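# Place marked leather strap under the lever press ram

## Task

Put the leather strap down flat on the lever press's white board with its marked face upward, so that the marked ring sits directly beneath the middle of the ram.

## Robot and tools

Robot: two six-joint arms, left_arm and right_arm. Each carries an identical five-finger right hand, so the hands are not mirror images. In the scene frame the origin is at table-top height midway between the arms, +z is up, +x points out over the table, and left_arm is on the +y side. Base positions are left_arm (+0.023, +0.437, 0) m and right_arm (-0.088, -0.497, 0) m, both nearly unrotated. Fixed cameras and the table use the scene frame. Each arm's reported hand poses, velocities and offsets use that arm's own base frame.

Hand point: a spot that moves with the palm, about 0.05 m in front of it and 0.15 m out from the wrist flange. Its +z runs along the straightened fingers, +y comes out of the palm, and +x runs across the palm away from the thumb. Straight fingertips reach 0.06 to 0.07 m past it. A bracket on the little-finger side can strike things. With the palm level, the wrist may hang below the hand point and reach the table first.

Row layout, shared by execute_actions and move: 28 numbers, each in [-1, 1]. The first 14 belong to left_arm and the next 14 to right_arm. Each half is dx, dy, dz, rx, ry, rz, little, ring, middle, index, thumb_bend, thumb_turn, force_limit, speed. The six pose numbers are offsets, not poses. They are measured from that arm's Hand target as it was when the action or move began, along that arm's base axes. 1.0 equals 0.6 m of travel or 180 degrees of turn. rx, ry, rz form one rotation vector, turned about the Hand target position. Six zeros re-request the current Hand target. Sending the same offset again moves the arm further.

Finger numbers are absolute targets: +1 is straight or open and -1 is curled or closed. thumb_turn at -1 places the thumb opposite the fingers, and at +1 beside the palm. force_limit maps linearly from about 0 N at -1 to 10 N at +1 (15 N for the two thumb motors). speed rises from near zero at -1 to full at +0.48 and stays full above that. No hand number means "keep as is", so to leave a hand unchanged, resend its last executed eight numbers. For a gentle grasp, close slowly (speed -0.94 or lower). An opposed grip holds objects roughly 0.035 to 0.065 m thick.

execute_actions(actions, cameras): actions is a list of actions. Each action is a list of up to 15 rows, one row per 1/30 s step. A short action repeats its last row until 15 steps have passed. Every row counts from the start pose of its action. Images come only for an empty list, or when cameras names them ("all" selects every camera).

move(target, speed, blend, stop_force, zero, blocking, cameras): target is one 28-number row, or up to 15 rows that all count from the same starting Hand targets. The hand point travels in a straight line. speed is in m/s, from 0.002 to 3.2, default 0.25. blend is a corner rounding in metres for lists. stop_force is in N, from 4 to 120, and applies to both arms: an arm's path ends when its wrist sensor feels that much push against its direction of travel. zero (only with stop_force) re-zeroes the sensor before the move. blocking=false returns early but cannot be combined with stop_force. The result adds a "move:" line. done means within 3 mm and 2 degrees of target. Other endings include off_target, moving, held and fault. limits=paced means the pose was clipped; limits=held means steps were withheld. Neither done nor off_target says whether anything was touched.

Other tools:
- wait(seconds 0 to 10): lets the scene run.
- stop: brakes a running move.
- zoom_image(camera, region [x0,y0,x1,y1] in pixels, at most 504 by 504): enlarges part of a recent image.
- show_instructions: shows the reference image.
- zero_wrist_force(arm): re-zeroes one arm's wrist sensor.
- finished_scene(scene): ends the current scene; it takes that scene's number and cannot be undone.

Cameras are cam_high, cam_low, cam_left_wrist and cam_right_wrist, each 896x504.

Results: end_effector_position (m), end_effector_quat_wxyz and velocities, all in the arm's base frame. Hand target is the last commanded pose after clipping; the next offsets count from it. The hand may rest short of it, and you can send the gap as an offset. The hand lines are hand_measured, hand_stopped_by (moving, target, force, stalled, fault), hand_load_n, hand_force_limit and hand_speed. A lost grip appears as hand_load_n dropping to about 0. Wrist force and Wrist torque are given along the hand's own axes. Joint torques include the arm's own weight. A MOTOR HOT line warns of heating, and fault lines report stops.

Cautions:
- The controller limits any commanded rotation to 32 degrees from the measured orientation per step.
- The arms are stiff: aiming even slightly beyond a firm contact can trigger a fault. A fault comes from contact torque over a joint limit or roughly 150 N on the arm, and stops that arm for 10 s.
- Approach the board and the strap slowly, optionally with stop_force, and never slam into the press or the table.
- Keep the two arms and hands apart; pressing them together can fail the attempt.
- Do not drop the strap from height, release it while it is moving, or let anything leave the table.
- Steer paths around an arm's own base rather than close past it.
- Avoid holding loads for long or pushing toward unreachable poses, since this heats the motors, and an over-temperature brake stops the arm for 30 s or more.

Each tool is called after "Request:" by a JSON object that holds its "method" and its "body".

Reference images:

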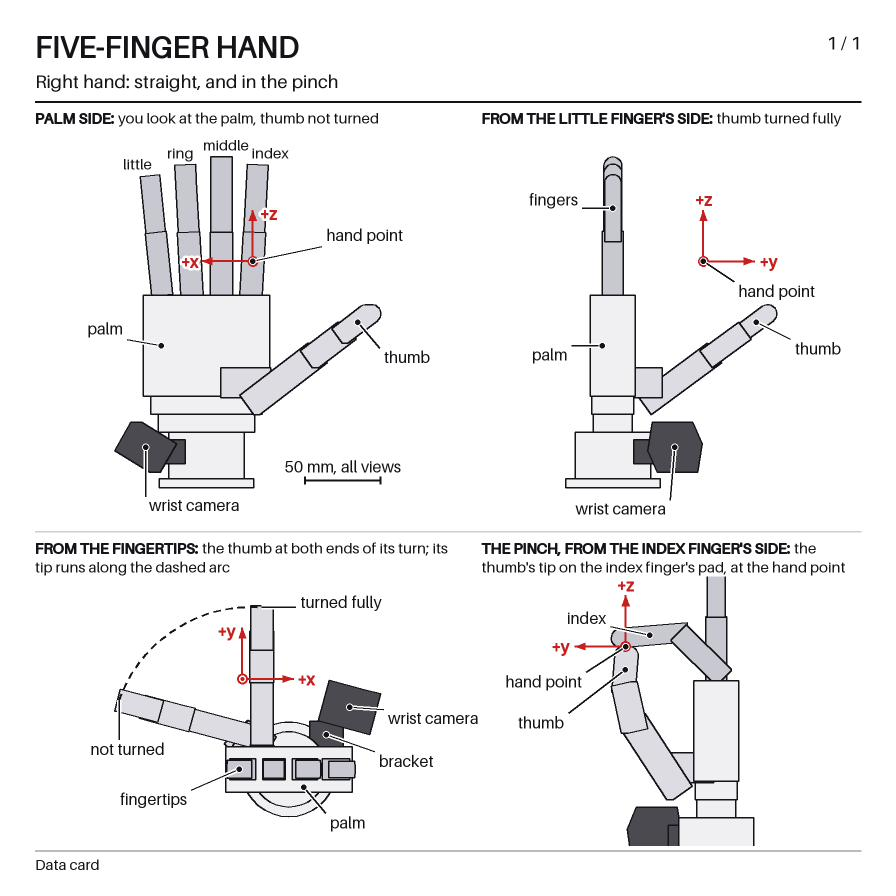

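## Session

Request:
{"method": "execute_actions", "body": {"actions": []}}

Scene clock: 0.00 s.
left_arm: end_effector_position=(+0.8995, +0.9540, +0.2385) hand_measured=(+1.000, +1.000, +1.000, +1.000, +1.000, +1.000) hand_load_n=(+0.0, +0.0, +0.0, +0.0, +0.0, +0.0) hand_stopped_by=(target, target, target, target, target, target) hand_force_limit=0.00 hand_speed=-0.80 end_effector_quat_wxyz=(+0.737, -0.664, -0.045, +0.114) | right_arm: end_effector_position=(+0.6134, +0.6488, +0.2542) hand_measured=(+1.000, +1.000, +1.000, +1.000, +1.000, +1.000) hand_load_n=(+0.0, +0.0, +0.0, +0.0, +0.0, +0.0) hand_stopped_by=(target, target, target, target, target, target) hand_force_limit=0.00 hand_speed=-0.80 end_effector_quat_wxyz=(+0.699, -0.663, +0.252, +0.092)
Joint positions: left_arm=[0.467 -0.334 0.347 -0.45 0.271 -2.633] | right_arm=[0.309 -1.186 1.811 -0.612 0.541 -2.657]
Joint velocities: within noise
Joint torques (N m): no reading
Motor temperatures (°C): left_arm=[40 39 36 46 47 45] | right_arm=[34 43 40 42 37 49]
Wrist force (N): no reading
Wrist torque (N m): no reading
Wrist force, peak (N): no reading
Hand target: left_arm +0.8995, +0.9540, +0.2385; +0.737, -0.664, -0.045, +0.114 | right_arm +0.6134, +0.6488, +0.2542; +0.699, -0.663, +0.252, +0.092
camera_calibration:
cam_left_wrist: T_world_to_cam=[[0.162983, 0.138112, -0.976914, -0.0450546], [-0.734366, -0.644268, -0.213601, 1.33128], [-0.658896, 0.752226, -0.00357971, -0.0106106], [0, 0, 0, 1]] pos_world=[0.978, 0.871908, 0.240311]
cam_right_wrist: T_world_to_cam=[[-0.1991, 0.0920022, -0.975651, 0.32005], [-0.92189, -0.355257, 0.154629, 0.748342], [-0.332381, 0.93023, 0.155548, -0.324813], [0, 0, 0, 1]] pos_world=[0.64565, 0.53856, 0.247066]

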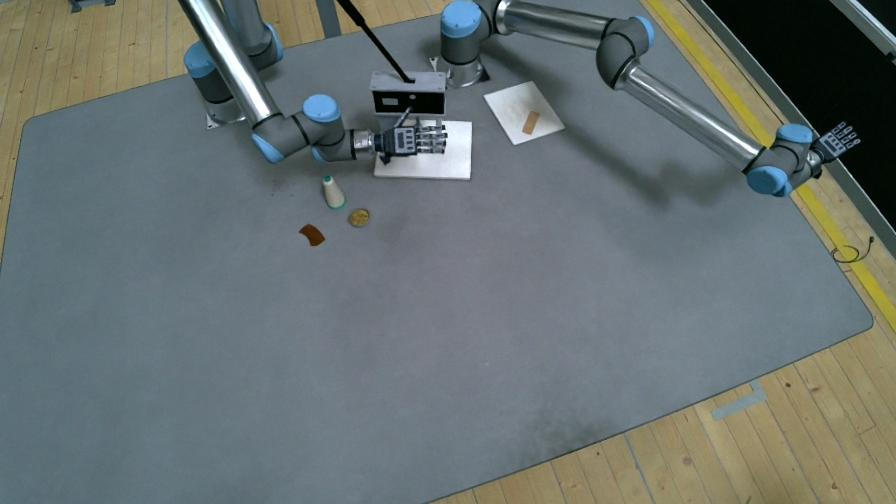

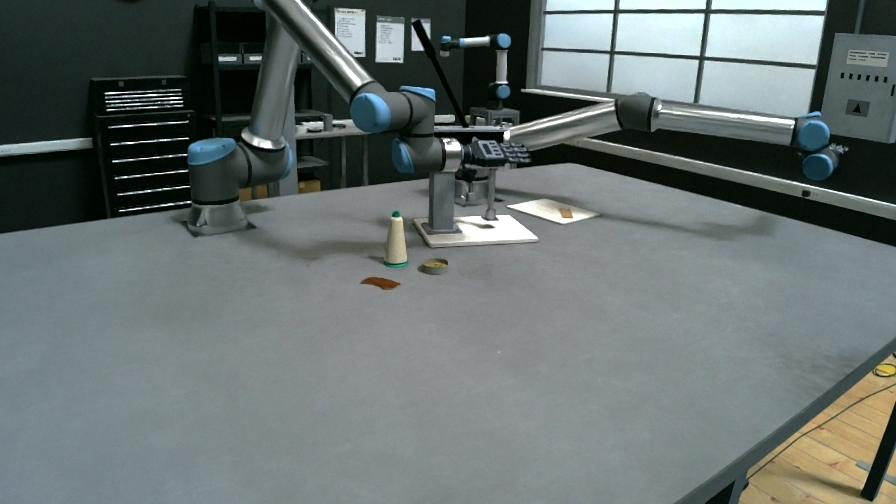

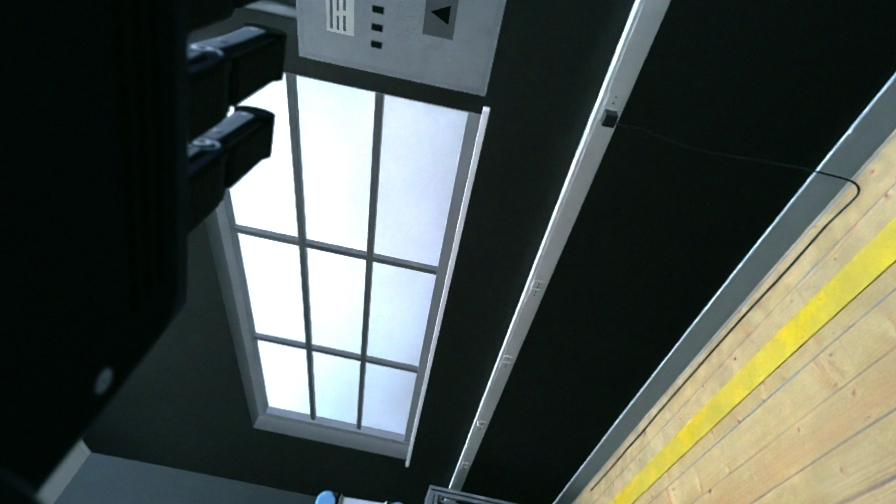

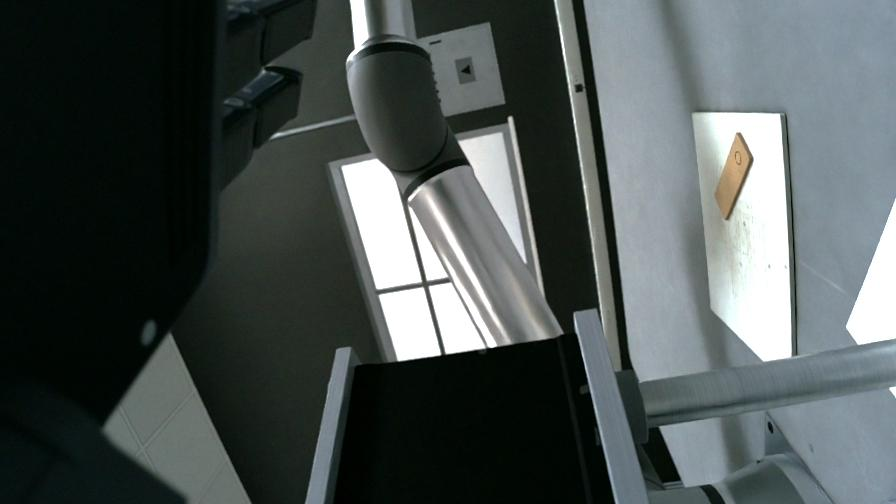

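Request:
{"method": "zoom_image", "body": {"camera": "cam_high", "region": [350, 60, 590, 200]}}

Request:
{"method": "zoom_image", "body": {"camera": "cam_high", "region": [480, 70, 580, 150]}}

Request:
{"method": "zoom_image", "body": {"camera": "cam_right_wrist", "region": [640, 60, 896, 400]}}

Request:
{"method": "zoom_image", "body": {"camera": "cam_low", "region": [380, 100, 620, 300]}}

Scaled by 2.100 from the camera's 896x504 image, which has a finer 1280x720 frame.

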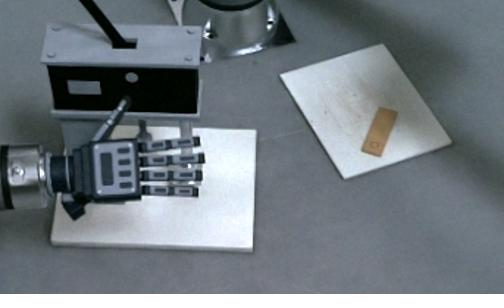

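Scaled by 5.040 from the camera's 896x504 image, which has a finer 1280x720 frame.

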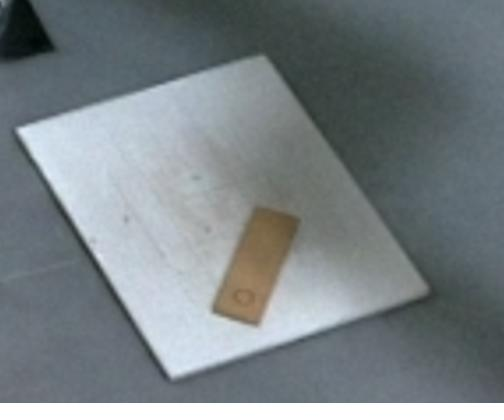

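Scaled by 1.482 from the camera's 896x504 image, which has a finer 1280x720 frame.

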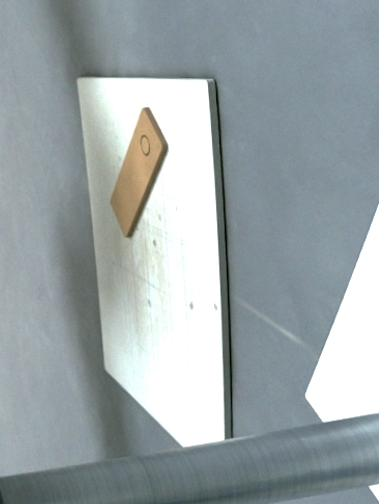

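Scaled by 2.100 from the camera's 896x504 image, which has a finer 1280x720 frame.

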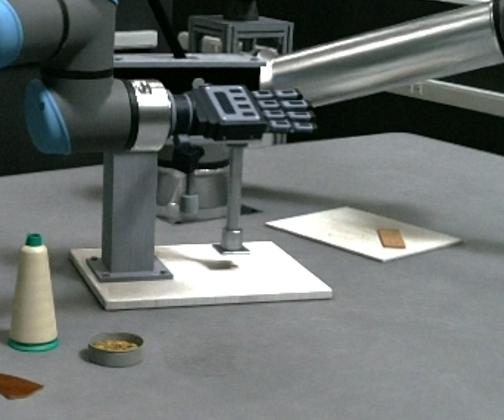

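Request:
{"method": "move", "body": {"target": [[-0.2915,-0.3335,0.15,0.026,-0.1295,0.33, 1,1,1,1,1,1,0,-0.8, 0.1,-0.117,0.133,-0.0594,-0.0669,0.0845, 1,1,1,1,1,1,0,-0.8],[-0.583,-0.667,0.133,0.0521,-0.2589,0.6598, 1,1,1,1,1,1,0,-0.8, 0.2293,-0.2547,-0.0937,-0.1188,-0.1338,0.169, 1,1,1,1,1,1,0,-0.8]], "speed": 0.5, "blend": [0.05,0], "cameras": ["cam_right_wrist","cam_low"]}}

Scene clock: 7.93 s.
left_arm: end_effector_position=(+0.5497, +0.5538, +0.3183) hand_measured=(+1.000, +1.000, +1.000, +1.000, +1.000, +1.000) hand_load_n=(+0.0, +0.0, +0.0, +0.0, +0.0, +0.0) hand_stopped_by=(target, target, target, target, target, target) hand_force_limit=0.00 hand_speed=-0.80 end_effector_quat_wxyz=(-0.258, +0.243, +0.823, -0.445) | right_arm: end_effector_position=(+0.7509, +0.4960, +0.1980) hand_measured=(+1.000, +1.000, +1.000, +1.000, +1.000, +1.000) hand_load_n=(+0.0, +0.0, +0.0, +0.0, +0.0, +0.0) hand_stopped_by=(target, target, target, target, target, target) hand_force_limit=0.00 hand_speed=-0.80 end_effector_quat_wxyz=(-0.554, +0.826, +0.064, -0.085)
Joint positions: left_arm=[0.621 -0.969 1.106 -0.632 -1.692 -3.445] | right_arm=[0.128 -0.698 1.156 1.36 0.393 -4.905]
Joint torques (N m): left_arm=[16.2 -95.72 -33.03 -1.77 -2.33 -3.36] | right_arm=[15.68 -82.8 -44.47 6.34 0.39 -3.28]
Wrist force (N): left_arm=[-0.7 -0.4 -0.2] | right_arm=[0.2 0.4 0.6]
Wrist torque (N m): left_arm=[-0.12 0.22 -0.01] | right_arm=[0.13 0.02 0.24]
Wrist force, peak (N): left_arm=[-0.2 -1.0 1.1] | right_arm=[-0.2 -0.7 1.2]
Hand target: left_arm +0.5497, +0.5538, +0.3183; -0.258, +0.243, +0.823, -0.445 | right_arm +0.7510, +0.4960, +0.1980; -0.554, +0.826, +0.064, -0.085
Off the commanded pose: left_arm 0.000 m, 0 deg | right_arm 0.000 m, 0 deg.
move: done
camera_calibration:
cam_right_wrist: T_world_to_cam=[[0.269419, -0.262217, -0.926637, 0.120765], [-0.650468, -0.759099, 0.0256844, 0.851615], [-0.710144, 0.595827, -0.37508, 0.426455], [0, 0, 0, 1]] pos_world=[0.824256, 0.424033, 0.249987]
Images, in order (width x height): cam_low 896x504, cam_right_wrist 896x504.

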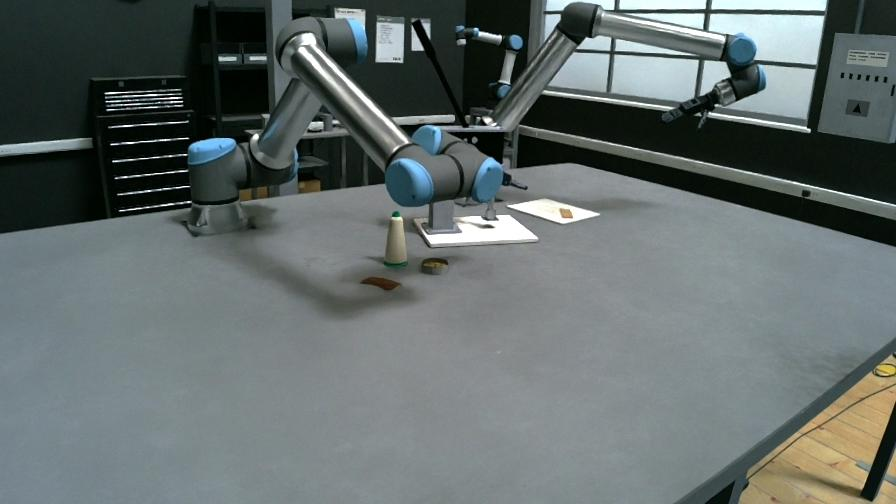

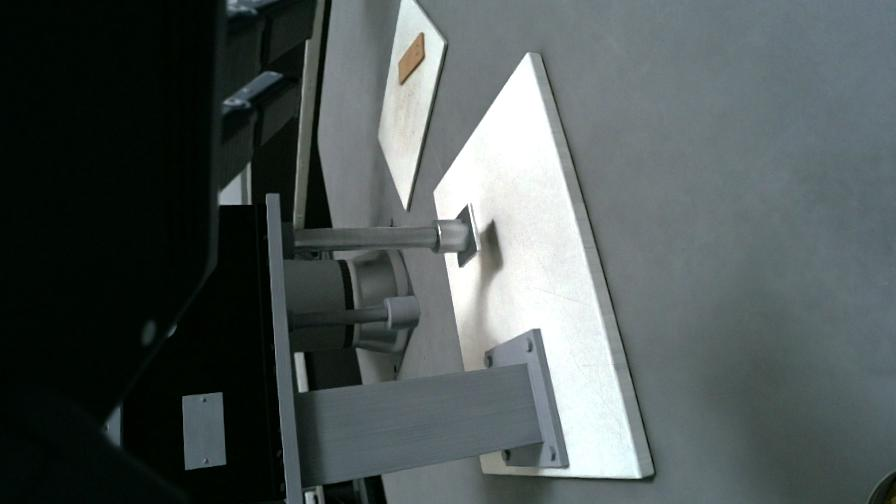

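Request:
{"method": "move", "body": {"target": [[-0.108,0.468,-0.133,0.1587,0.1137,-0.3619, 1,1,1,1,1,1,0,-0.8, 0,0,0,0,0,0, 1,1,1,1,1,1,0,-0.8],[0.1285,0.586,-0.1155,0.2693,0.1929,-0.614, 1,1,1,1,1,1,0,-0.8, 0,0,0,0,0,0, 1,1,1,1,1,1,0,-0.8]], "speed": 0.6, "blend": [0.05,0]}}

Request:
{"method": "zoom_image", "body": {"camera": "cam_right_wrist", "region": [400, 160, 560, 300]}}

Scene clock: 22.93 s.
left_arm: end_effector_position=(+0.6268, +0.9054, +0.2491) hand_measured=(+1.000, +1.000, +1.000, +1.000, +1.000, +1.000) hand_load_n=(+0.0, +0.0, +0.0, +0.0, +0.0, +0.0) hand_stopped_by=(target, target, target, target, target, target) hand_force_limit=0.00 hand_speed=-0.80 end_effector_quat_wxyz=(+0.752, -0.557, -0.275, -0.221) | right_arm: end_effector_position=(+0.7510, +0.4960, +0.1980) hand_measured=(+1.000, +1.000, +1.000, +1.000, +1.000, +1.000) hand_load_n=(+0.0, -0.5, -0.5, -0.5, +0.0, -0.5) hand_stopped_by=(target, target, target, target, target, target) hand_force_limit=0.00 hand_speed=-0.80 end_effector_quat_wxyz=(-0.554, +0.826, +0.064, -0.085)
Joint positions: left_arm=[0.574 -0.943 1.541 -1.138 0.459 -3.394] | right_arm=[0.128 -0.697 1.156 1.36 0.393 -4.906]
Joint torques (N m): left_arm=[15.31 -67.64 -28.95 -4.7 3.86 3.34] | right_arm=[7.22 -84.22 -43.91 6.08 0.16 -3.5]
Wrist force (N): left_arm=[-0.7 0.0 -0.7] | right_arm=[0.3 -0.1 0.1]
Wrist torque (N m): left_arm=[0.00 0.14 -0.26] | right_arm=[0.08 0.03 0.23]
Wrist force, peak (N): left_arm=[-0.7 -0.2 1.7] | right_arm=[0.3 0.7 0.7]
Hand target: left_arm +0.6268, +0.9054, +0.2490; +0.752, -0.557, -0.275, -0.221 | right_arm +0.7510, +0.4960, +0.1980; -0.554, +0.826, +0.064, -0.085
Off the commanded pose: left_arm 0.000 m, 0 deg | right_arm 0.000 m, 0 deg.
move: done

Scaled by 3.150 from the camera's 896x504 image, which has a finer 1280x720 frame.
This view is cut from an older image: the scene may have changed since it was taken.

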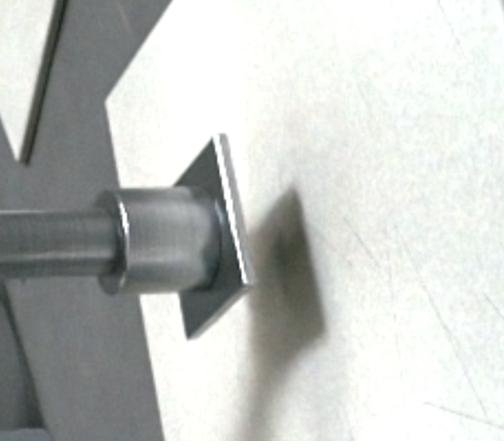

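Request:
{"method": "move", "body": {"target": [[-0.1275,-0.397,-0.06,-0.032,0.6801,-0.2958, 1,1,1,1,1,1,0,-0.8, 0,0,0,0,0,0, 1,1,1,1,1,1,0,-0.8],[-0.378,-0.909,-0.0983,-0.2204,-0.5486,0.584, 1,1,1,1,1,1,0,-0.8, 0,0,0,0,0,0, 1,1,1,1,1,1,0,-0.8]], "speed": 0.75, "blend": [0.06,0]}}

Scene clock: 28.40 s.
left_arm: end_effector_position=(+0.4000, +0.3600, +0.1901) hand_measured=(+1.000, +1.000, +1.000, +1.000, +1.000, +1.000) hand_load_n=(+0.0, +0.0, +0.0, +0.0, +0.0, +0.0) hand_stopped_by=(target, target, target, target, target, target) hand_force_limit=0.00 hand_speed=-0.80 end_effector_quat_wxyz=(-0.029, +0.011, +0.985, -0.167) | right_arm: end_effector_position=(+0.7510, +0.4960, +0.1980) hand_measured=(+1.000, +1.000, +1.000, +1.000, +1.000, +1.000) hand_load_n=(+0.0, +0.0, +0.0, -0.5, +0.0, +0.0) hand_stopped_by=(target, target, target, target, target, target) hand_force_limit=0.00 hand_speed=-0.80 end_effector_quat_wxyz=(-0.554, +0.826, +0.064, -0.085)
Joint positions: left_arm=[0.472 -1.286 1.903 1.167 1.839 -1.048] | right_arm=[0.128 -0.697 1.156 1.36 0.393 -4.906]
Joint torques (N m): left_arm=[-8.2 -35.89 -21.87 6.6 -2.09 4.07] | right_arm=[-3.75 -85.24 -44.47 6.29 0.14 -3.54]
Wrist force (N): left_arm=[-0.6 -1.0 -0.1] | right_arm=[0.1 0.5 0.2]
Wrist torque (N m): left_arm=[-0.31 0.26 -0.19] | right_arm=[0.19 0.05 0.24]
Wrist force, peak (N): left_arm=[-0.4 -1.5 1.0] | right_arm=[-0.3 0.6 0.4]
Hand target: left_arm +0.4000, +0.3600, +0.1901; -0.029, +0.011, +0.985, -0.167 | right_arm +0.7510, +0.4960, +0.1980; -0.554, +0.826, +0.064, -0.085
Off the commanded pose: left_arm 0.000 m, 0 deg | right_arm 0.000 m, 0 deg.
move: done

Request:
{"method": "move", "body": {"target": [[-0.0948,-0.3012,-0.16,-0.2011,0.1281,-0.1716, 1,1,0.4,0.4,0.5,-1,0,0.2, 0,0,0,0,0,0, 1,1,1,1,1,1,0,-0.8]], "speed": 0.4, "cameras": ["cam_left_wrist","cam_right_wrist"]}}

Scene clock: 30.57 s.
left_arm: end_effector_position=(+0.3431, +0.1793, +0.0941) hand_measured=(+1.000, +1.000, +0.400, +0.400, +0.500, -1.000) hand_load_n=(+0.0, +0.0, +0.0, +0.0, +0.0, +0.0) hand_stopped_by=(target, target, target, target, target, target) hand_force_limit=0.00 hand_speed=0.20 end_effector_quat_wxyz=(-0.257, +0.242, +0.823, -0.445) | right_arm: end_effector_position=(+0.7510, +0.4960, +0.1980) hand_measured=(+1.000, +1.000, +1.000, +1.000, +1.000, +1.000) hand_load_n=(+0.0, +0.0, +0.0, +0.0, +0.0, -0.5) hand_stopped_by=(target, target, target, target, target, target) hand_force_limit=0.00 hand_speed=-0.80 end_effector_quat_wxyz=(-0.554, +0.826, +0.064, -0.085)
Joint positions: left_arm=[0.301 -0.957 2.044 1.516 1.972 -0.467] | right_arm=[0.128 -0.697 1.156 1.36 0.393 -4.906]
Joint torques (N m): left_arm=[-7.67 -48.56 -9.35 5.78 2.91 3.51] | right_arm=[-3.34 -84.7 -43.85 5.96 0.22 -3.39]
Wrist force (N): left_arm=[-0.4 -0.7 -0.3] | right_arm=[0.2 -0.1 0.0]
Wrist torque (N m): left_arm=[-0.16 0.17 -0.20] | right_arm=[0.11 0.04 0.23]
Wrist force, peak (N): left_arm=[-0.5 -1.1 -0.3] | right_arm=[0.3 0.3 0.6]
Hand target: left_arm +0.3431, +0.1792, +0.0941; -0.258, +0.243, +0.823, -0.445 | right_arm +0.7510, +0.4960, +0.1980; -0.554, +0.826, +0.064, -0.085
Off the commanded pose: left_arm 0.000 m, 0 deg | right_arm 0.000 m, 0 deg.
move: done
camera_calibration:
cam_left_wrist: T_world_to_cam=[[-0.0330544, 0.647462, -0.761381, -0.032796], [0.98269, -0.117884, -0.142908, -0.297439], [-0.182283, -0.752925, -0.632358, 0.370566], [0, 0, 0, 1]] pos_world=[0.358754, 0.265179, 0.166853]
cam_right_wrist: T_world_to_cam=[[0.269489, -0.262136, -0.926639, 0.120674], [-0.650239, -0.759295, 0.0256914, 0.851507], [-0.710328, 0.595613, -0.375072, 0.426696], [0, 0, 0, 1]] pos_world=[0.824256, 0.424033, 0.249987]
Images, in order (width x height): cam_left_wrist 896x504, cam_right_wrist 896x504.

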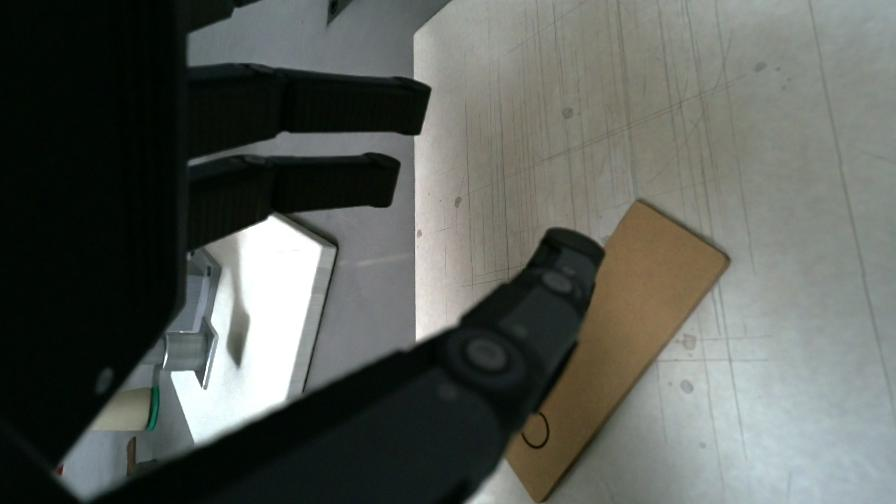

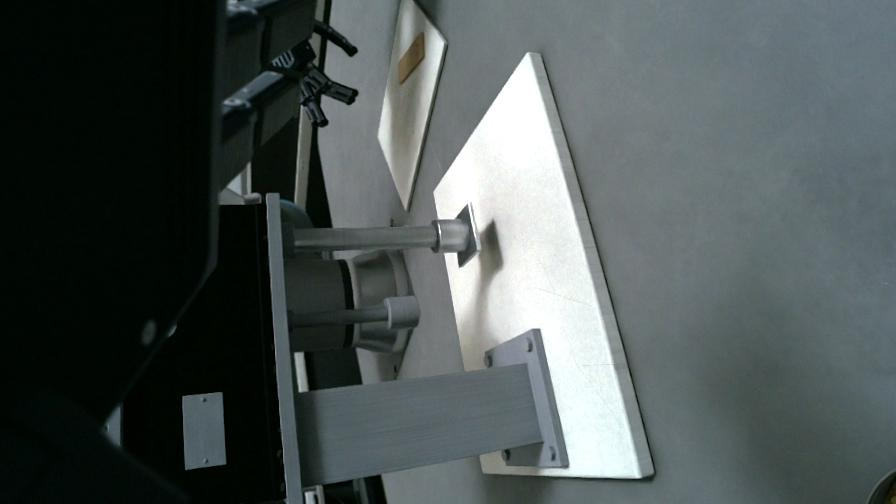

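Request:
{"method": "move", "body": {"target": [[0.019,-0.0067,-0.0968,0,0,0, 1,1,0.4,0.4,0.5,-1,0,0.2, 0,0,0,0,0,0, 1,1,1,1,1,1,0,-0.8]], "speed": 0.15, "cameras": ["cam_left_wrist"]}}

Request:
{"method": "zoom_image", "body": {"camera": "cam_left_wrist", "region": [360, 50, 660, 350]}}

Scene clock: 32.87 s.
left_arm: end_effector_position=(+0.3545, +0.1752, +0.0361) hand_measured=(+1.000, +1.000, +0.400, +0.400, +0.500, -1.000) hand_load_n=(+0.0, +0.0, +0.0, +0.0, +0.0, +0.5) hand_stopped_by=(target, target, target, target, target, target) hand_force_limit=0.00 hand_speed=0.20 end_effector_quat_wxyz=(-0.258, +0.243, +0.823, -0.445) | right_arm: end_effector_position=(+0.7510, +0.4960, +0.1980) hand_measured=(+1.000, +1.000, +1.000, +1.000, +1.000, +1.000) hand_load_n=(+0.0, +0.0, +0.0, +0.0, +0.0, -0.5) hand_stopped_by=(target, target, target, target, target, target) hand_force_limit=0.00 hand_speed=-0.80 end_effector_quat_wxyz=(-0.554, +0.826, +0.064, -0.085)
Joint positions: left_arm=[0.288 -0.855 2.022 1.433 1.982 -0.474] | right_arm=[0.128 -0.697 1.156 1.36 0.393 -4.906]
Joint torques (N m): left_arm=[-7.66 -48.06 -17.21 1.78 2.67 -3.44] | right_arm=[-3.92 -85.71 -44.56 5.98 0.19 -3.47]
Wrist force (N): left_arm=[-0.4 -0.6 -0.6] | right_arm=[-0.1 0.2 0.1]
Wrist torque (N m): left_arm=[-0.12 0.18 0.02] | right_arm=[0.14 0.08 0.22]
Wrist force, peak (N): left_arm=[-0.1 -1.3 -0.8] | right_arm=[0.1 0.6 0.6]
Hand target: left_arm +0.3545, +0.1752, +0.0360; -0.258, +0.243, +0.823, -0.445 | right_arm +0.7510, +0.4960, +0.1980; -0.554, +0.826, +0.064, -0.085
Off the commanded pose: left_arm 0.000 m, 0 deg | right_arm 0.000 m, 0 deg.
move: done
camera_calibration:
cam_left_wrist: T_world_to_cam=[[-0.0330632, 0.647246, -0.761564, -0.073921], [0.982615, -0.118231, -0.143143, -0.317283], [-0.182689, -0.753056, -0.632084, 0.332974], [0, 0, 0, 1]] pos_world=[0.370154, 0.26108, 0.108755]
Images, in order (width x height): cam_left_wrist 896x504.

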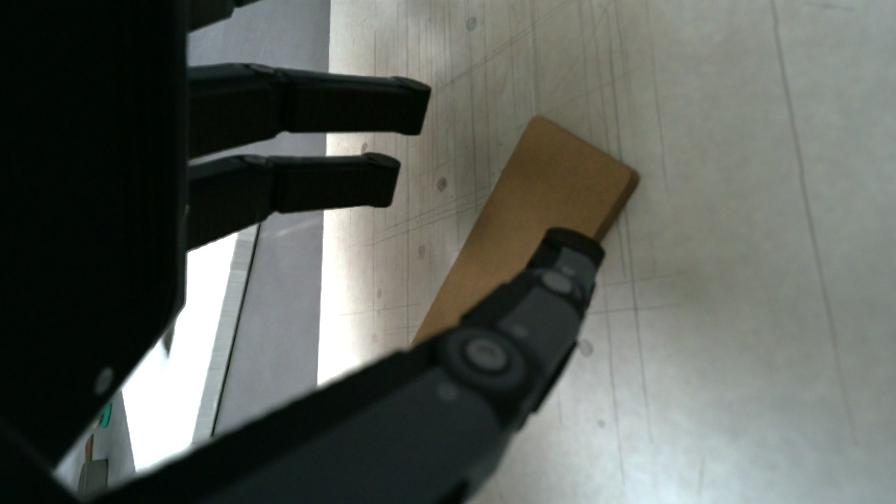

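Scaled by 1.680 from the camera's 896x504 image, which has a finer 1280x720 frame.

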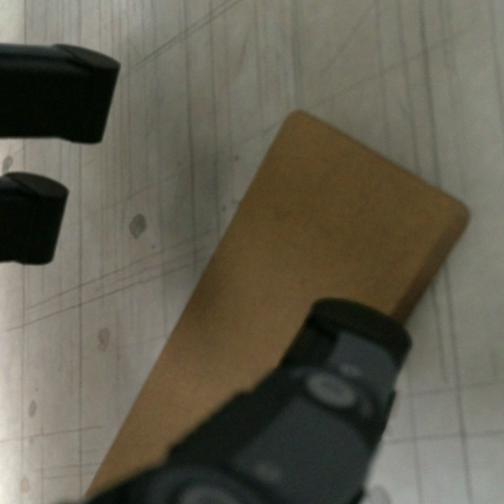

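Request:
{"method": "move", "body": {"target": [[0.0005,-0.0023,-0.015,0,0,0, 1,1,0.3,0.3,0.5,-1,0,0.2, 0,0,0,0,0,0, 1,1,1,1,1,1,0,-0.8],[0.0005,-0.0023,-0.04,0,0,0, 1,1,0.3,0.3,0.5,-1,0,0.2, 0,0,0,0,0,0, 1,1,1,1,1,1,0,-0.8]], "speed": [0.05,0.012], "stop_force": 4}}

Scene clock: 35.33 s.
left_arm: end_effector_position=(+0.3548, +0.1738, +0.0222) hand_measured=(+1.000, +1.000, +0.300, +0.300, +0.500, -1.000) hand_load_n=(+0.0, +0.0, +0.0, +0.0, -1.0, -1.5) hand_stopped_by=(target, target, target, target, target, target) hand_force_limit=0.00 hand_speed=0.20 end_effector_quat_wxyz=(-0.258, +0.243, +0.823, -0.445) | right_arm: end_effector_position=(+0.7510, +0.4960, +0.1980) hand_measured=(+1.000, +1.000, +1.000, +1.000, +1.000, +1.000) hand_load_n=(+0.0, +0.0, +0.0, +0.0, +0.0, -0.5) hand_stopped_by=(target, target, target, target, target, target) hand_force_limit=0.00 hand_speed=-0.80 end_effector_quat_wxyz=(-0.554, +0.826, +0.064, -0.085)
Joint positions: left_arm=[0.286 -0.832 2.02 1.412 1.985 -0.476] | right_arm=[0.128 -0.697 1.156 1.36 0.393 -4.906]
Joint torques (N m): left_arm=[-3.08 -75.39 -4.44 5.26 0 -3.37] | right_arm=[-3.35 -84.99 -44.16 6.2 0.19 -3.22]
Wrist force (N): left_arm=[0.1 -3.3 -2.9] | right_arm=[-0.3 -0.1 -0.1]
Wrist torque (N m): left_arm=[-0.22 0.20 -0.02] | right_arm=[0.11 0.12 0.20]
Wrist force, peak (N): left_arm=[0.4 -7.0 -6.5] | right_arm=[0.2 0.8 0.3]
Hand target: left_arm +0.3548, +0.1738, +0.0222; -0.258, +0.243, +0.823, -0.445 (not the last commanded pose) | right_arm +0.7510, +0.4960, +0.1980; -0.554, +0.826, +0.064, -0.085
Off the commanded pose: left_arm 0.010 m, 0 deg | right_arm 0.000 m, 0 deg.
move: contact (left_arm); path passed 1 of 2 targets

Request:
{"method": "move", "body": {"target": [[0,0,0.0006,0,0,0, 1,1,0.3,0.3,0.5,-1,0,0.2, 0,0,0,0,0,0, 1,1,1,1,1,1,0,-0.8],[0,0,0.0006,0,0,0, 1,1,0.0,0.0,0.5,-1,-0.2,-0.9, 0,0,0,0,0,0, 1,1,1,1,1,1,0,-0.8]], "speed": 0.05, "cameras": ["cam_left_wrist"]}}

Request:
{"method": "zoom_image", "body": {"camera": "cam_left_wrist", "region": [360, 50, 660, 350]}}

Scene clock: 37.77 s.
left_arm: end_effector_position=(+0.3548, +0.1738, +0.0226) hand_measured=(+1.000, +1.000, +0.060, +0.050, +0.500, -1.000) hand_load_n=(+0.0, +0.0, +3.5, +4.0, +3.0, -1.5) hand_stopped_by=(target, target, force, force, target, target) hand_force_limit=-0.20 hand_speed=-0.90 end_effector_quat_wxyz=(-0.258, +0.243, +0.823, -0.445) | right_arm: end_effector_position=(+0.7510, +0.4960, +0.1980) hand_measured=(+1.000, +1.000, +1.000, +1.000, +1.000, +1.000) hand_load_n=(+0.0, -0.5, +0.0, +0.0, +0.0, -0.5) hand_stopped_by=(target, target, target, target, target, target) hand_force_limit=0.00 hand_speed=-0.80 end_effector_quat_wxyz=(-0.554, +0.826, +0.064, -0.085)
Joint positions: left_arm=[0.286 -0.833 2.02 1.413 1.985 -0.476] | right_arm=[0.128 -0.697 1.156 1.36 0.393 -4.906]
Joint torques (N m): left_arm=[3.99 -74.9 -7.55 3.02 -1.63 -2.95] | right_arm=[-4.66 -84.17 -44.3 5.86 0.22 -3.35]
Wrist force (N): left_arm=[0.2 -6.8 -1.3] | right_arm=[0.4 0.2 0.2]
Wrist torque (N m): left_arm=[-0.08 0.22 -0.07] | right_arm=[0.13 0.01 0.24]
Wrist force, peak (N): left_arm=[0.1 -7.0 -1.0] | right_arm=[-0.2 0.5 0.6]
Hand target: left_arm +0.3548, +0.1738, +0.0226; -0.258, +0.243, +0.823, -0.445 | right_arm +0.7510, +0.4960, +0.1980; -0.554, +0.826, +0.064, -0.085
Off the commanded pose: left_arm 0.000 m, 0 deg | right_arm 0.000 m, 0 deg.
move: done
camera_calibration:
cam_left_wrist: T_world_to_cam=[[-0.0330632, 0.647246, -0.761564, -0.0833508], [0.982615, -0.118231, -0.143143, -0.319664], [-0.182689, -0.753056, -0.632084, 0.323516], [0, 0, 0, 1]] pos_world=[0.370454, 0.25978, 0.0952549]
Images, in order (width x height): cam_left_wrist 896x504.

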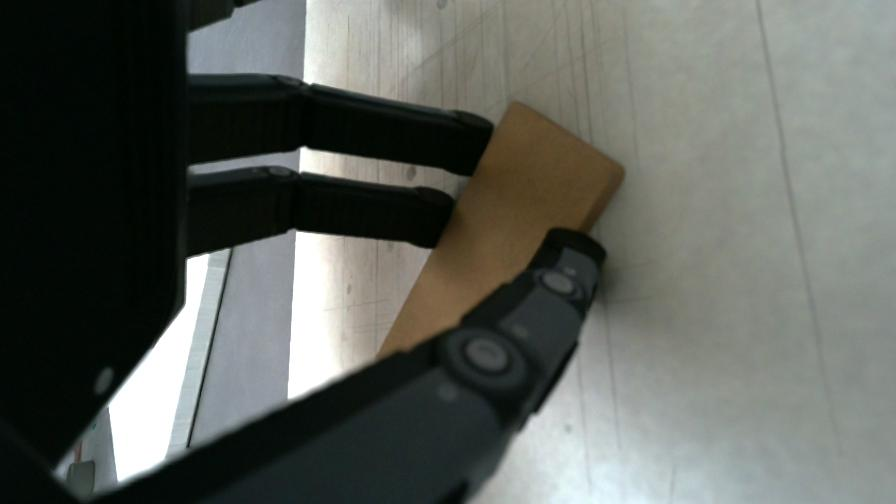

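Scaled by 1.680 from the camera's 896x504 image, which has a finer 1280x720 frame.

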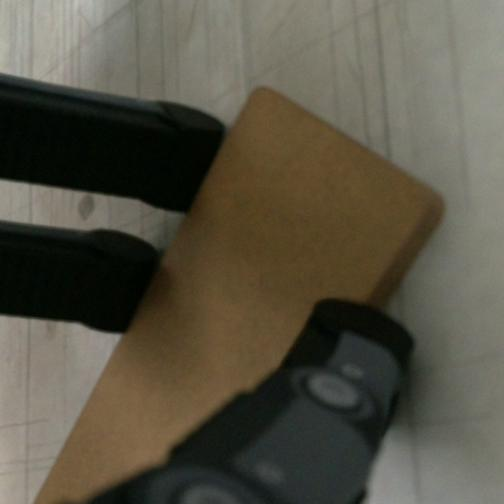

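Request:
{"method": "move", "body": {"target": [[0,0,0.0167,0,0,0, 1,1,0.0,0.0,0.5,-1,-0.2,-0.9, 0,0,0,0,0,0, 1,1,1,1,1,1,0,-0.8],[0,0,0.0167,0,0,0, 1,1,-0.05,0.0,0.5,-1,-0.1,-0.9, 0,0,0,0,0,0, 1,1,1,1,1,1,0,-0.8],[0.01,-0.05,0.13,0,0,0, 1,1,-0.05,0.0,0.5,-1,-0.1,-0.9, 0,0,0,0,0,0, 1,1,1,1,1,1,0,-0.8],[0.058,-0.2997,0.1153,0,0,0, 1,1,-0.05,0.0,0.5,-1,-0.1,-0.9, 0,0,0,0,0,0, 1,1,1,1,1,1,0,-0.8]], "speed": [0.04,0.04,0.12,0.2], "blend": [0,0,0.02,0], "cameras": ["cam_left_wrist","cam_right_wrist"]}}

Request:
{"method": "zoom_image", "body": {"camera": "cam_left_wrist", "region": [200, 210, 440, 370]}}

Request:
{"method": "zoom_image", "body": {"camera": "cam_right_wrist", "region": [400, 160, 560, 300]}}

Scene clock: 47.93 s.
left_arm: end_effector_position=(+0.3896, -0.0058, +0.0918) hand_measured=(+1.000, +1.000, +0.044, +0.050, +0.502, -1.000) hand_load_n=(+0.0, +0.0, +5.5, +1.5, +8.0, +1.0) hand_stopped_by=(target, target, force, force, target, target) hand_force_limit=-0.10 hand_speed=-0.90 end_effector_quat_wxyz=(-0.258, +0.243, +0.823, -0.445) | right_arm: end_effector_position=(+0.7510, +0.4960, +0.1980) hand_measured=(+1.000, +1.000, +1.000, +1.000, +1.000, +1.000) hand_load_n=(+0.0, +0.0, -0.5, +0.0, +0.0, +0.0) hand_stopped_by=(target, target, target, target, target, target) hand_force_limit=0.00 hand_speed=-0.80 end_effector_quat_wxyz=(-0.554, +0.826, +0.064, -0.085)
Joint positions: left_arm=[-0.053 -0.989 2.096 1.373 2.265 -0.7] | right_arm=[0.128 -0.697 1.156 1.36 0.393 -4.906]
Joint torques (N m): left_arm=[-7.97 -69.67 -19.48 1.96 3.4 -3.52] | right_arm=[-5.04 -84.53 -43.72 6.34 0.15 -3.27]
Wrist force (N): left_arm=[-0.7 -0.1 0.2] | right_arm=[-0.1 0.1 0.0]
Wrist torque (N m): left_arm=[-0.13 0.21 0.00] | right_arm=[0.12 0.08 0.22]
Wrist force, peak (N): left_arm=[0.1 -7.0 -1.2] | right_arm=[0.3 0.7 0.4]
Hand target: left_arm +0.3896, -0.0060, +0.0918; -0.258, +0.243, +0.823, -0.445 | right_arm +0.7510, +0.4960, +0.1980; -0.554, +0.826, +0.064, -0.085
Off the commanded pose: left_arm 0.000 m, 0 deg | right_arm 0.000 m, 0 deg.
move: done
camera_calibration:
cam_left_wrist: T_world_to_cam=[[-0.0330871, 0.64714, -0.761653, 0.0868431], [0.982614, -0.118234, -0.143144, -0.365199], [-0.182687, -0.753147, -0.631977, 0.238279], [0, 0, 0, 1]] pos_world=[0.405254, 0.0800808, 0.164455]
cam_right_wrist: T_world_to_cam=[[0.269489, -0.262136, -0.926639, 0.120674], [-0.650239, -0.759295, 0.0256914, 0.851507], [-0.710328, 0.595613, -0.375072, 0.426696], [0, 0, 0, 1]] pos_world=[0.824256, 0.424033, 0.249987]
Images, in order (width x height): cam_left_wrist 896x504, cam_right_wrist 896x504.

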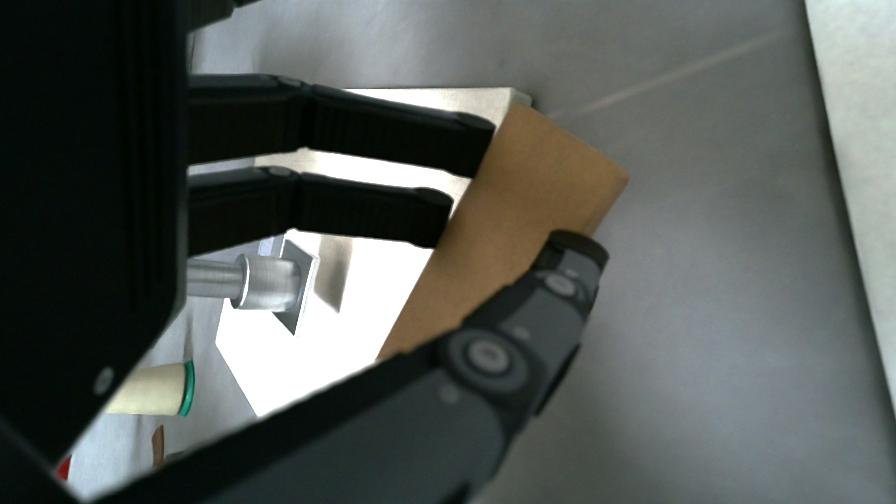

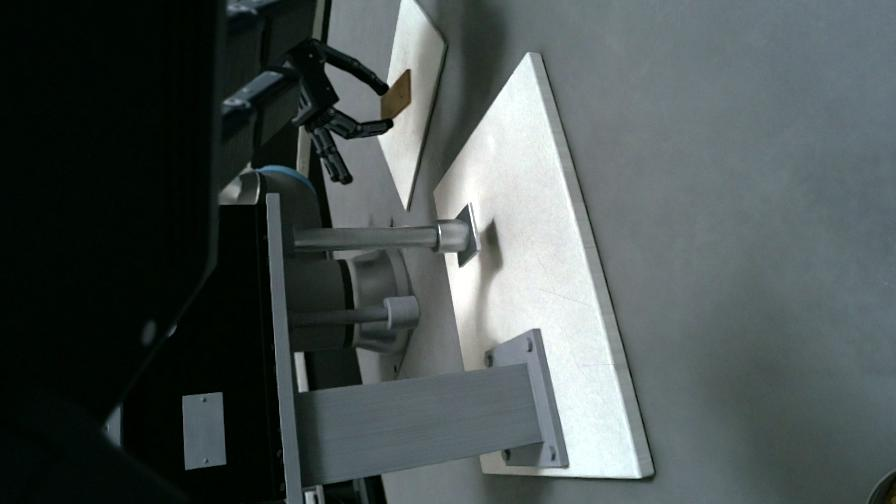

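Scaled by 2.100 from the camera's 896x504 image, which has a finer 1280x720 frame.

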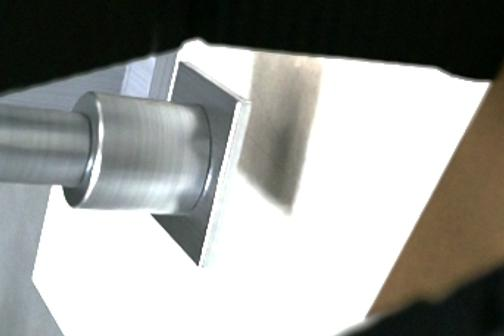

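Scaled by 3.150 from the camera's 896x504 image, which has a finer 1280x720 frame.

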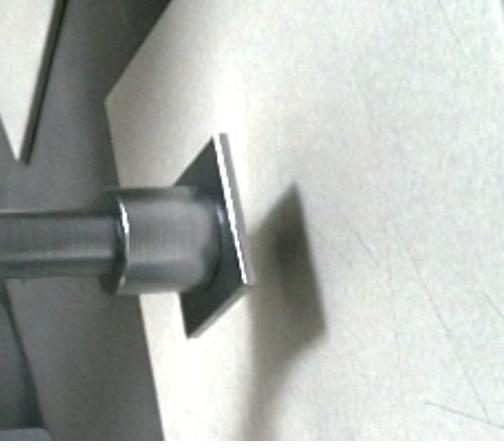

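Request:
{"method": "move", "body": {"target": [[-0.0185,-0.1187,-0.0897,0,0,-0.2667, 1,1,-0.05,0.0,0.5,-1,-0.1,-0.9, 0,0,0,0,0,0, 1,1,1,1,1,1,0,-0.8]], "speed": 0.25, "cameras": ["cam_right_wrist","cam_left_wrist"]}}

Request:
{"method": "zoom_image", "body": {"camera": "cam_right_wrist", "region": [400, 160, 560, 300]}}

Scene clock: 52.37 s.
left_arm: end_effector_position=(+0.3785, -0.0771, +0.0380) hand_measured=(+1.000, +1.000, +0.044, +0.050, +0.502, -1.000) hand_load_n=(+0.0, +0.0, +6.0, +1.5, +8.0, +1.0) hand_stopped_by=(target, target, force, force, target, target) hand_force_limit=-0.10 hand_speed=-0.90 end_effector_quat_wxyz=(-0.416, +0.556, +0.653, -0.302) | right_arm: end_effector_position=(+0.7510, +0.4960, +0.1980) hand_measured=(+1.000, +1.000, +1.000, +1.000, +1.000, +1.000) hand_load_n=(+0.0, +0.0, +0.0, +0.0, +0.0, +0.0) hand_stopped_by=(target, target, target, target, target, target) hand_force_limit=0.00 hand_speed=-0.80 end_effector_quat_wxyz=(-0.554, +0.826, +0.064, -0.085)
Joint positions: left_arm=[-0.432 -0.859 2.032 1.451 1.881 -0.411] | right_arm=[0.128 -0.697 1.156 1.36 0.393 -4.906]
Joint torques (N m): left_arm=[-8.11 -50.61 -18.41 2.73 -1.99 3.76] | right_arm=[-4.81 -86.8 -43.36 5.96 0.06 -3.13]
Wrist force (N): left_arm=[-0.8 -0.4 -0.1] | right_arm=[0.2 0.0 -0.1]
Wrist torque (N m): left_arm=[-0.12 0.22 -0.22] | right_arm=[0.11 0.04 0.23]
Wrist force, peak (N): left_arm=[-1.2 -0.6 -0.3] | right_arm=[-0.3 0.7 0.1]
Hand target: left_arm +0.3785, -0.0772, +0.0379; -0.416, +0.556, +0.653, -0.301 | right_arm +0.7510, +0.4960, +0.1980; -0.554, +0.826, +0.064, -0.085
Off the commanded pose: left_arm 0.000 m, 0 deg | right_arm 0.000 m, 0 deg.
move: done
camera_calibration:
cam_left_wrist: T_world_to_cam=[[0.458642, 0.45787, -0.761579, -0.109118], [0.570035, -0.809058, -0.143125, -0.267545], [-0.681695, -0.368484, -0.63207, 0.367126], [0, 0, 0, 1]] pos_world=[0.452824, -0.0312178, 0.110655]
cam_right_wrist: T_world_to_cam=[[0.269489, -0.262136, -0.926639, 0.120674], [-0.650239, -0.759295, 0.0256914, 0.851507], [-0.710328, 0.595613, -0.375072, 0.426696], [0, 0, 0, 1]] pos_world=[0.824256, 0.424033, 0.249987]
Images, in order (width x height): cam_left_wrist 896x504, cam_right_wrist 896x504.

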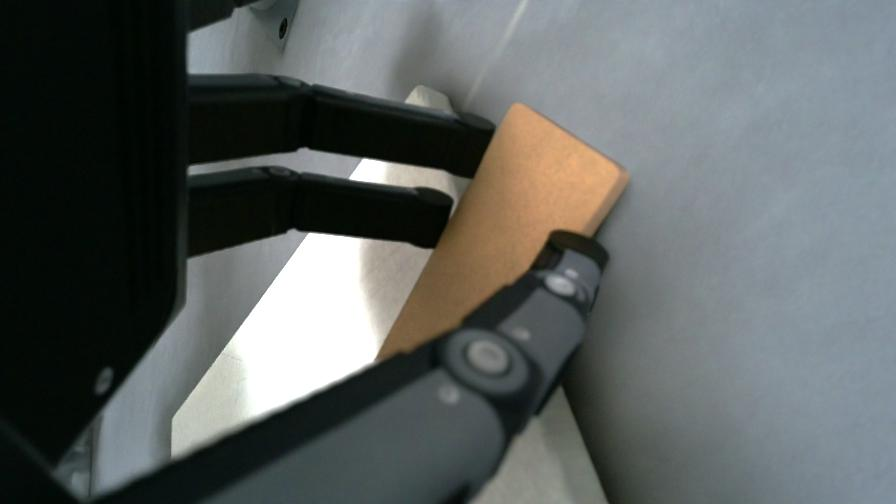

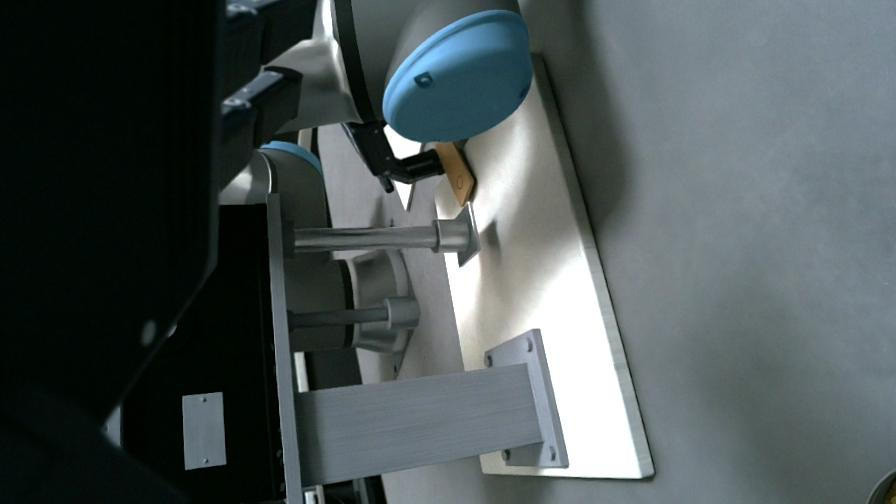

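Scaled by 3.150 from the camera's 896x504 image, which has a finer 1280x720 frame.

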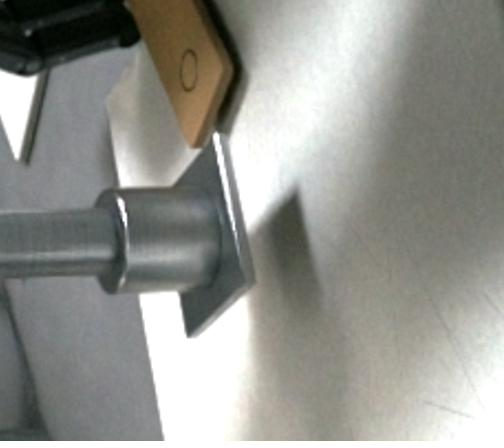

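Request:
{"method": "move", "body": {"target": [[0.003,-0.1265,0.0,0,0,0, 1,1,-0.05,0.0,0.5,-1,-0.1,-0.9, 0,0,0,0,0,0, 1,1,1,1,1,1,0,-0.8]], "speed": 0.06, "stop_force": 6}}

Request:
{"method": "move", "body": {"target": [[0,0,-0.03,0,0,0, 1,1,-0.05,0.0,0.5,-1,-0.1,-0.9, 0,0,0,0,0,0, 1,1,1,1,1,1,0,-0.8]], "speed": 0.012, "stop_force": 4, "cameras": ["cam_right_wrist"]}}

Request:
{"method": "zoom_image", "body": {"camera": "cam_right_wrist", "region": [400, 160, 560, 300]}}

Scene clock: 56.00 s.
left_arm: end_effector_position=(+0.3803, -0.1531, +0.0379) hand_measured=(+1.000, +1.000, +0.044, +0.050, +0.502, -1.000) hand_load_n=(+0.0, +0.0, +6.0, +1.5, +8.0, +1.0) hand_stopped_by=(target, target, force, force, target, target) hand_force_limit=-0.10 hand_speed=-0.90 end_effector_quat_wxyz=(-0.416, +0.556, +0.653, -0.301) | right_arm: end_effector_position=(+0.7510, +0.4960, +0.1980) hand_measured=(+1.000, +1.000, +1.000, +1.000, +1.000, +1.000) hand_load_n=(+0.0, +0.0, +0.0, +0.0, +0.0, +0.0) hand_stopped_by=(target, target, target, target, target, target) hand_force_limit=0.00 hand_speed=-0.80 end_effector_quat_wxyz=(-0.554, +0.826, +0.064, -0.085)
Joint positions: left_arm=[-0.548 -0.847 1.993 1.455 1.981 -0.473] | right_arm=[0.128 -0.697 1.156 1.36 0.393 -4.906]
Joint torques (N m): left_arm=[-8.52 -51.08 -18.37 5.85 2.87 -3.34] | right_arm=[-4.48 -85.41 -43.68 6.2 0.16 -3.07]
Wrist force (N): left_arm=[-0.8 -0.3 -0.4] | right_arm=[0.2 0.4 0.0]
Wrist torque (N m): left_arm=[-0.10 0.24 0.00] | right_arm=[0.18 0.03 0.24]
Wrist force, peak (N): left_arm=[-1.0 -0.7 -0.5] | right_arm=[0.5 0.5 0.1]
Hand target: left_arm +0.3803, -0.1531, +0.0379; -0.416, +0.556, +0.653, -0.301 | right_arm +0.7510, +0.4960, +0.1980; -0.554, +0.826, +0.064, -0.085
Off the commanded pose: left_arm 0.000 m, 0 deg | right_arm 0.000 m, 0 deg.
move: done

Scene clock: 57.70 s.
left_arm: end_effector_position=(+0.3803, -0.1531, +0.0318) hand_measured=(+1.000, +1.000, +0.044, +0.050, +0.502, -1.000) hand_load_n=(+0.0, +0.0, +6.5, +1.5, +6.5, +0.0) hand_stopped_by=(target, target, force, force, target, target) hand_force_limit=-0.10 hand_speed=-0.90 end_effector_quat_wxyz=(-0.416, +0.556, +0.653, -0.301) | right_arm: end_effector_position=(+0.7510, +0.4960, +0.1980) hand_measured=(+1.000, +1.000, +1.000, +1.000, +1.000, +1.000) hand_load_n=(+0.0, +0.0, +0.0, +0.0, +0.0, +0.0) hand_stopped_by=(target, target, target, target, target, target) hand_force_limit=0.00 hand_speed=-0.80 end_effector_quat_wxyz=(-0.554, +0.826, +0.064, -0.085)
Joint positions: left_arm=[-0.548 -0.837 1.992 1.446 1.981 -0.473] | right_arm=[0.128 -0.697 1.156 1.36 0.393 -4.906]
Joint torques (N m): left_arm=[-5.76 -76.56 -6.05 4.77 -0.97 -3.52] | right_arm=[-3.68 -85.98 -43.45 6.06 0.37 -3.11]
Wrist force (N): left_arm=[0.1 -3.9 -2.9] | right_arm=[0.2 0.4 0.4]
Wrist torque (N m): left_arm=[-0.18 0.27 -0.05] | right_arm=[0.15 0.03 0.25]
Wrist force, peak (N): left_arm=[1.7 -11.5 -9.4] | right_arm=[0.5 0.2 0.4]
Hand target: left_arm +0.3803, -0.1531, +0.0318; -0.416, +0.556, +0.653, -0.301 (not the last commanded pose) | right_arm +0.7510, +0.4960, +0.1980; -0.554, +0.826, +0.064, -0.085
Off the commanded pose: left_arm 0.012 m, 0 deg | right_arm 0.000 m, 0 deg.
move: contact (left_arm)
camera_calibration:
cam_right_wrist: T_world_to_cam=[[0.269489, -0.262136, -0.926639, 0.120674], [-0.650239, -0.759295, 0.0256914, 0.851507], [-0.710328, 0.595613, -0.375072, 0.426696], [0, 0, 0, 1]] pos_world=[0.824256, 0.424033, 0.249987]
Images, in order (width x height): cam_right_wrist 896x504.

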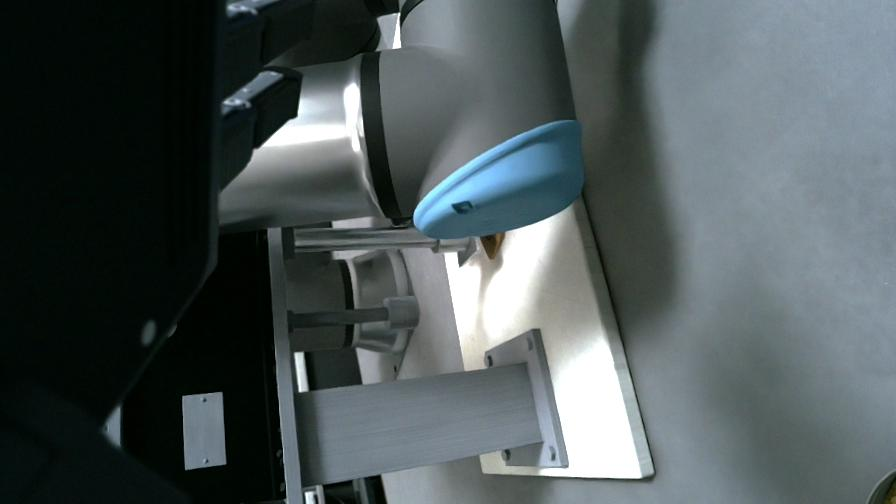

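Scaled by 3.150 from the camera's 896x504 image, which has a finer 1280x720 frame.

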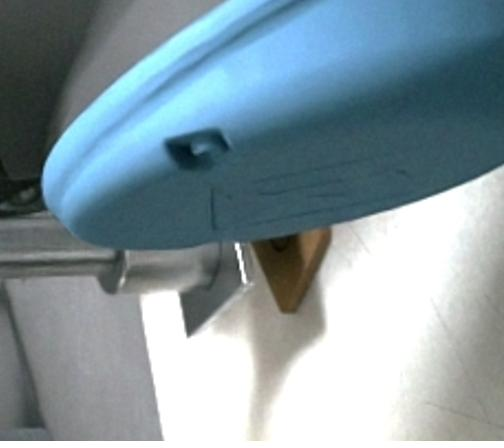

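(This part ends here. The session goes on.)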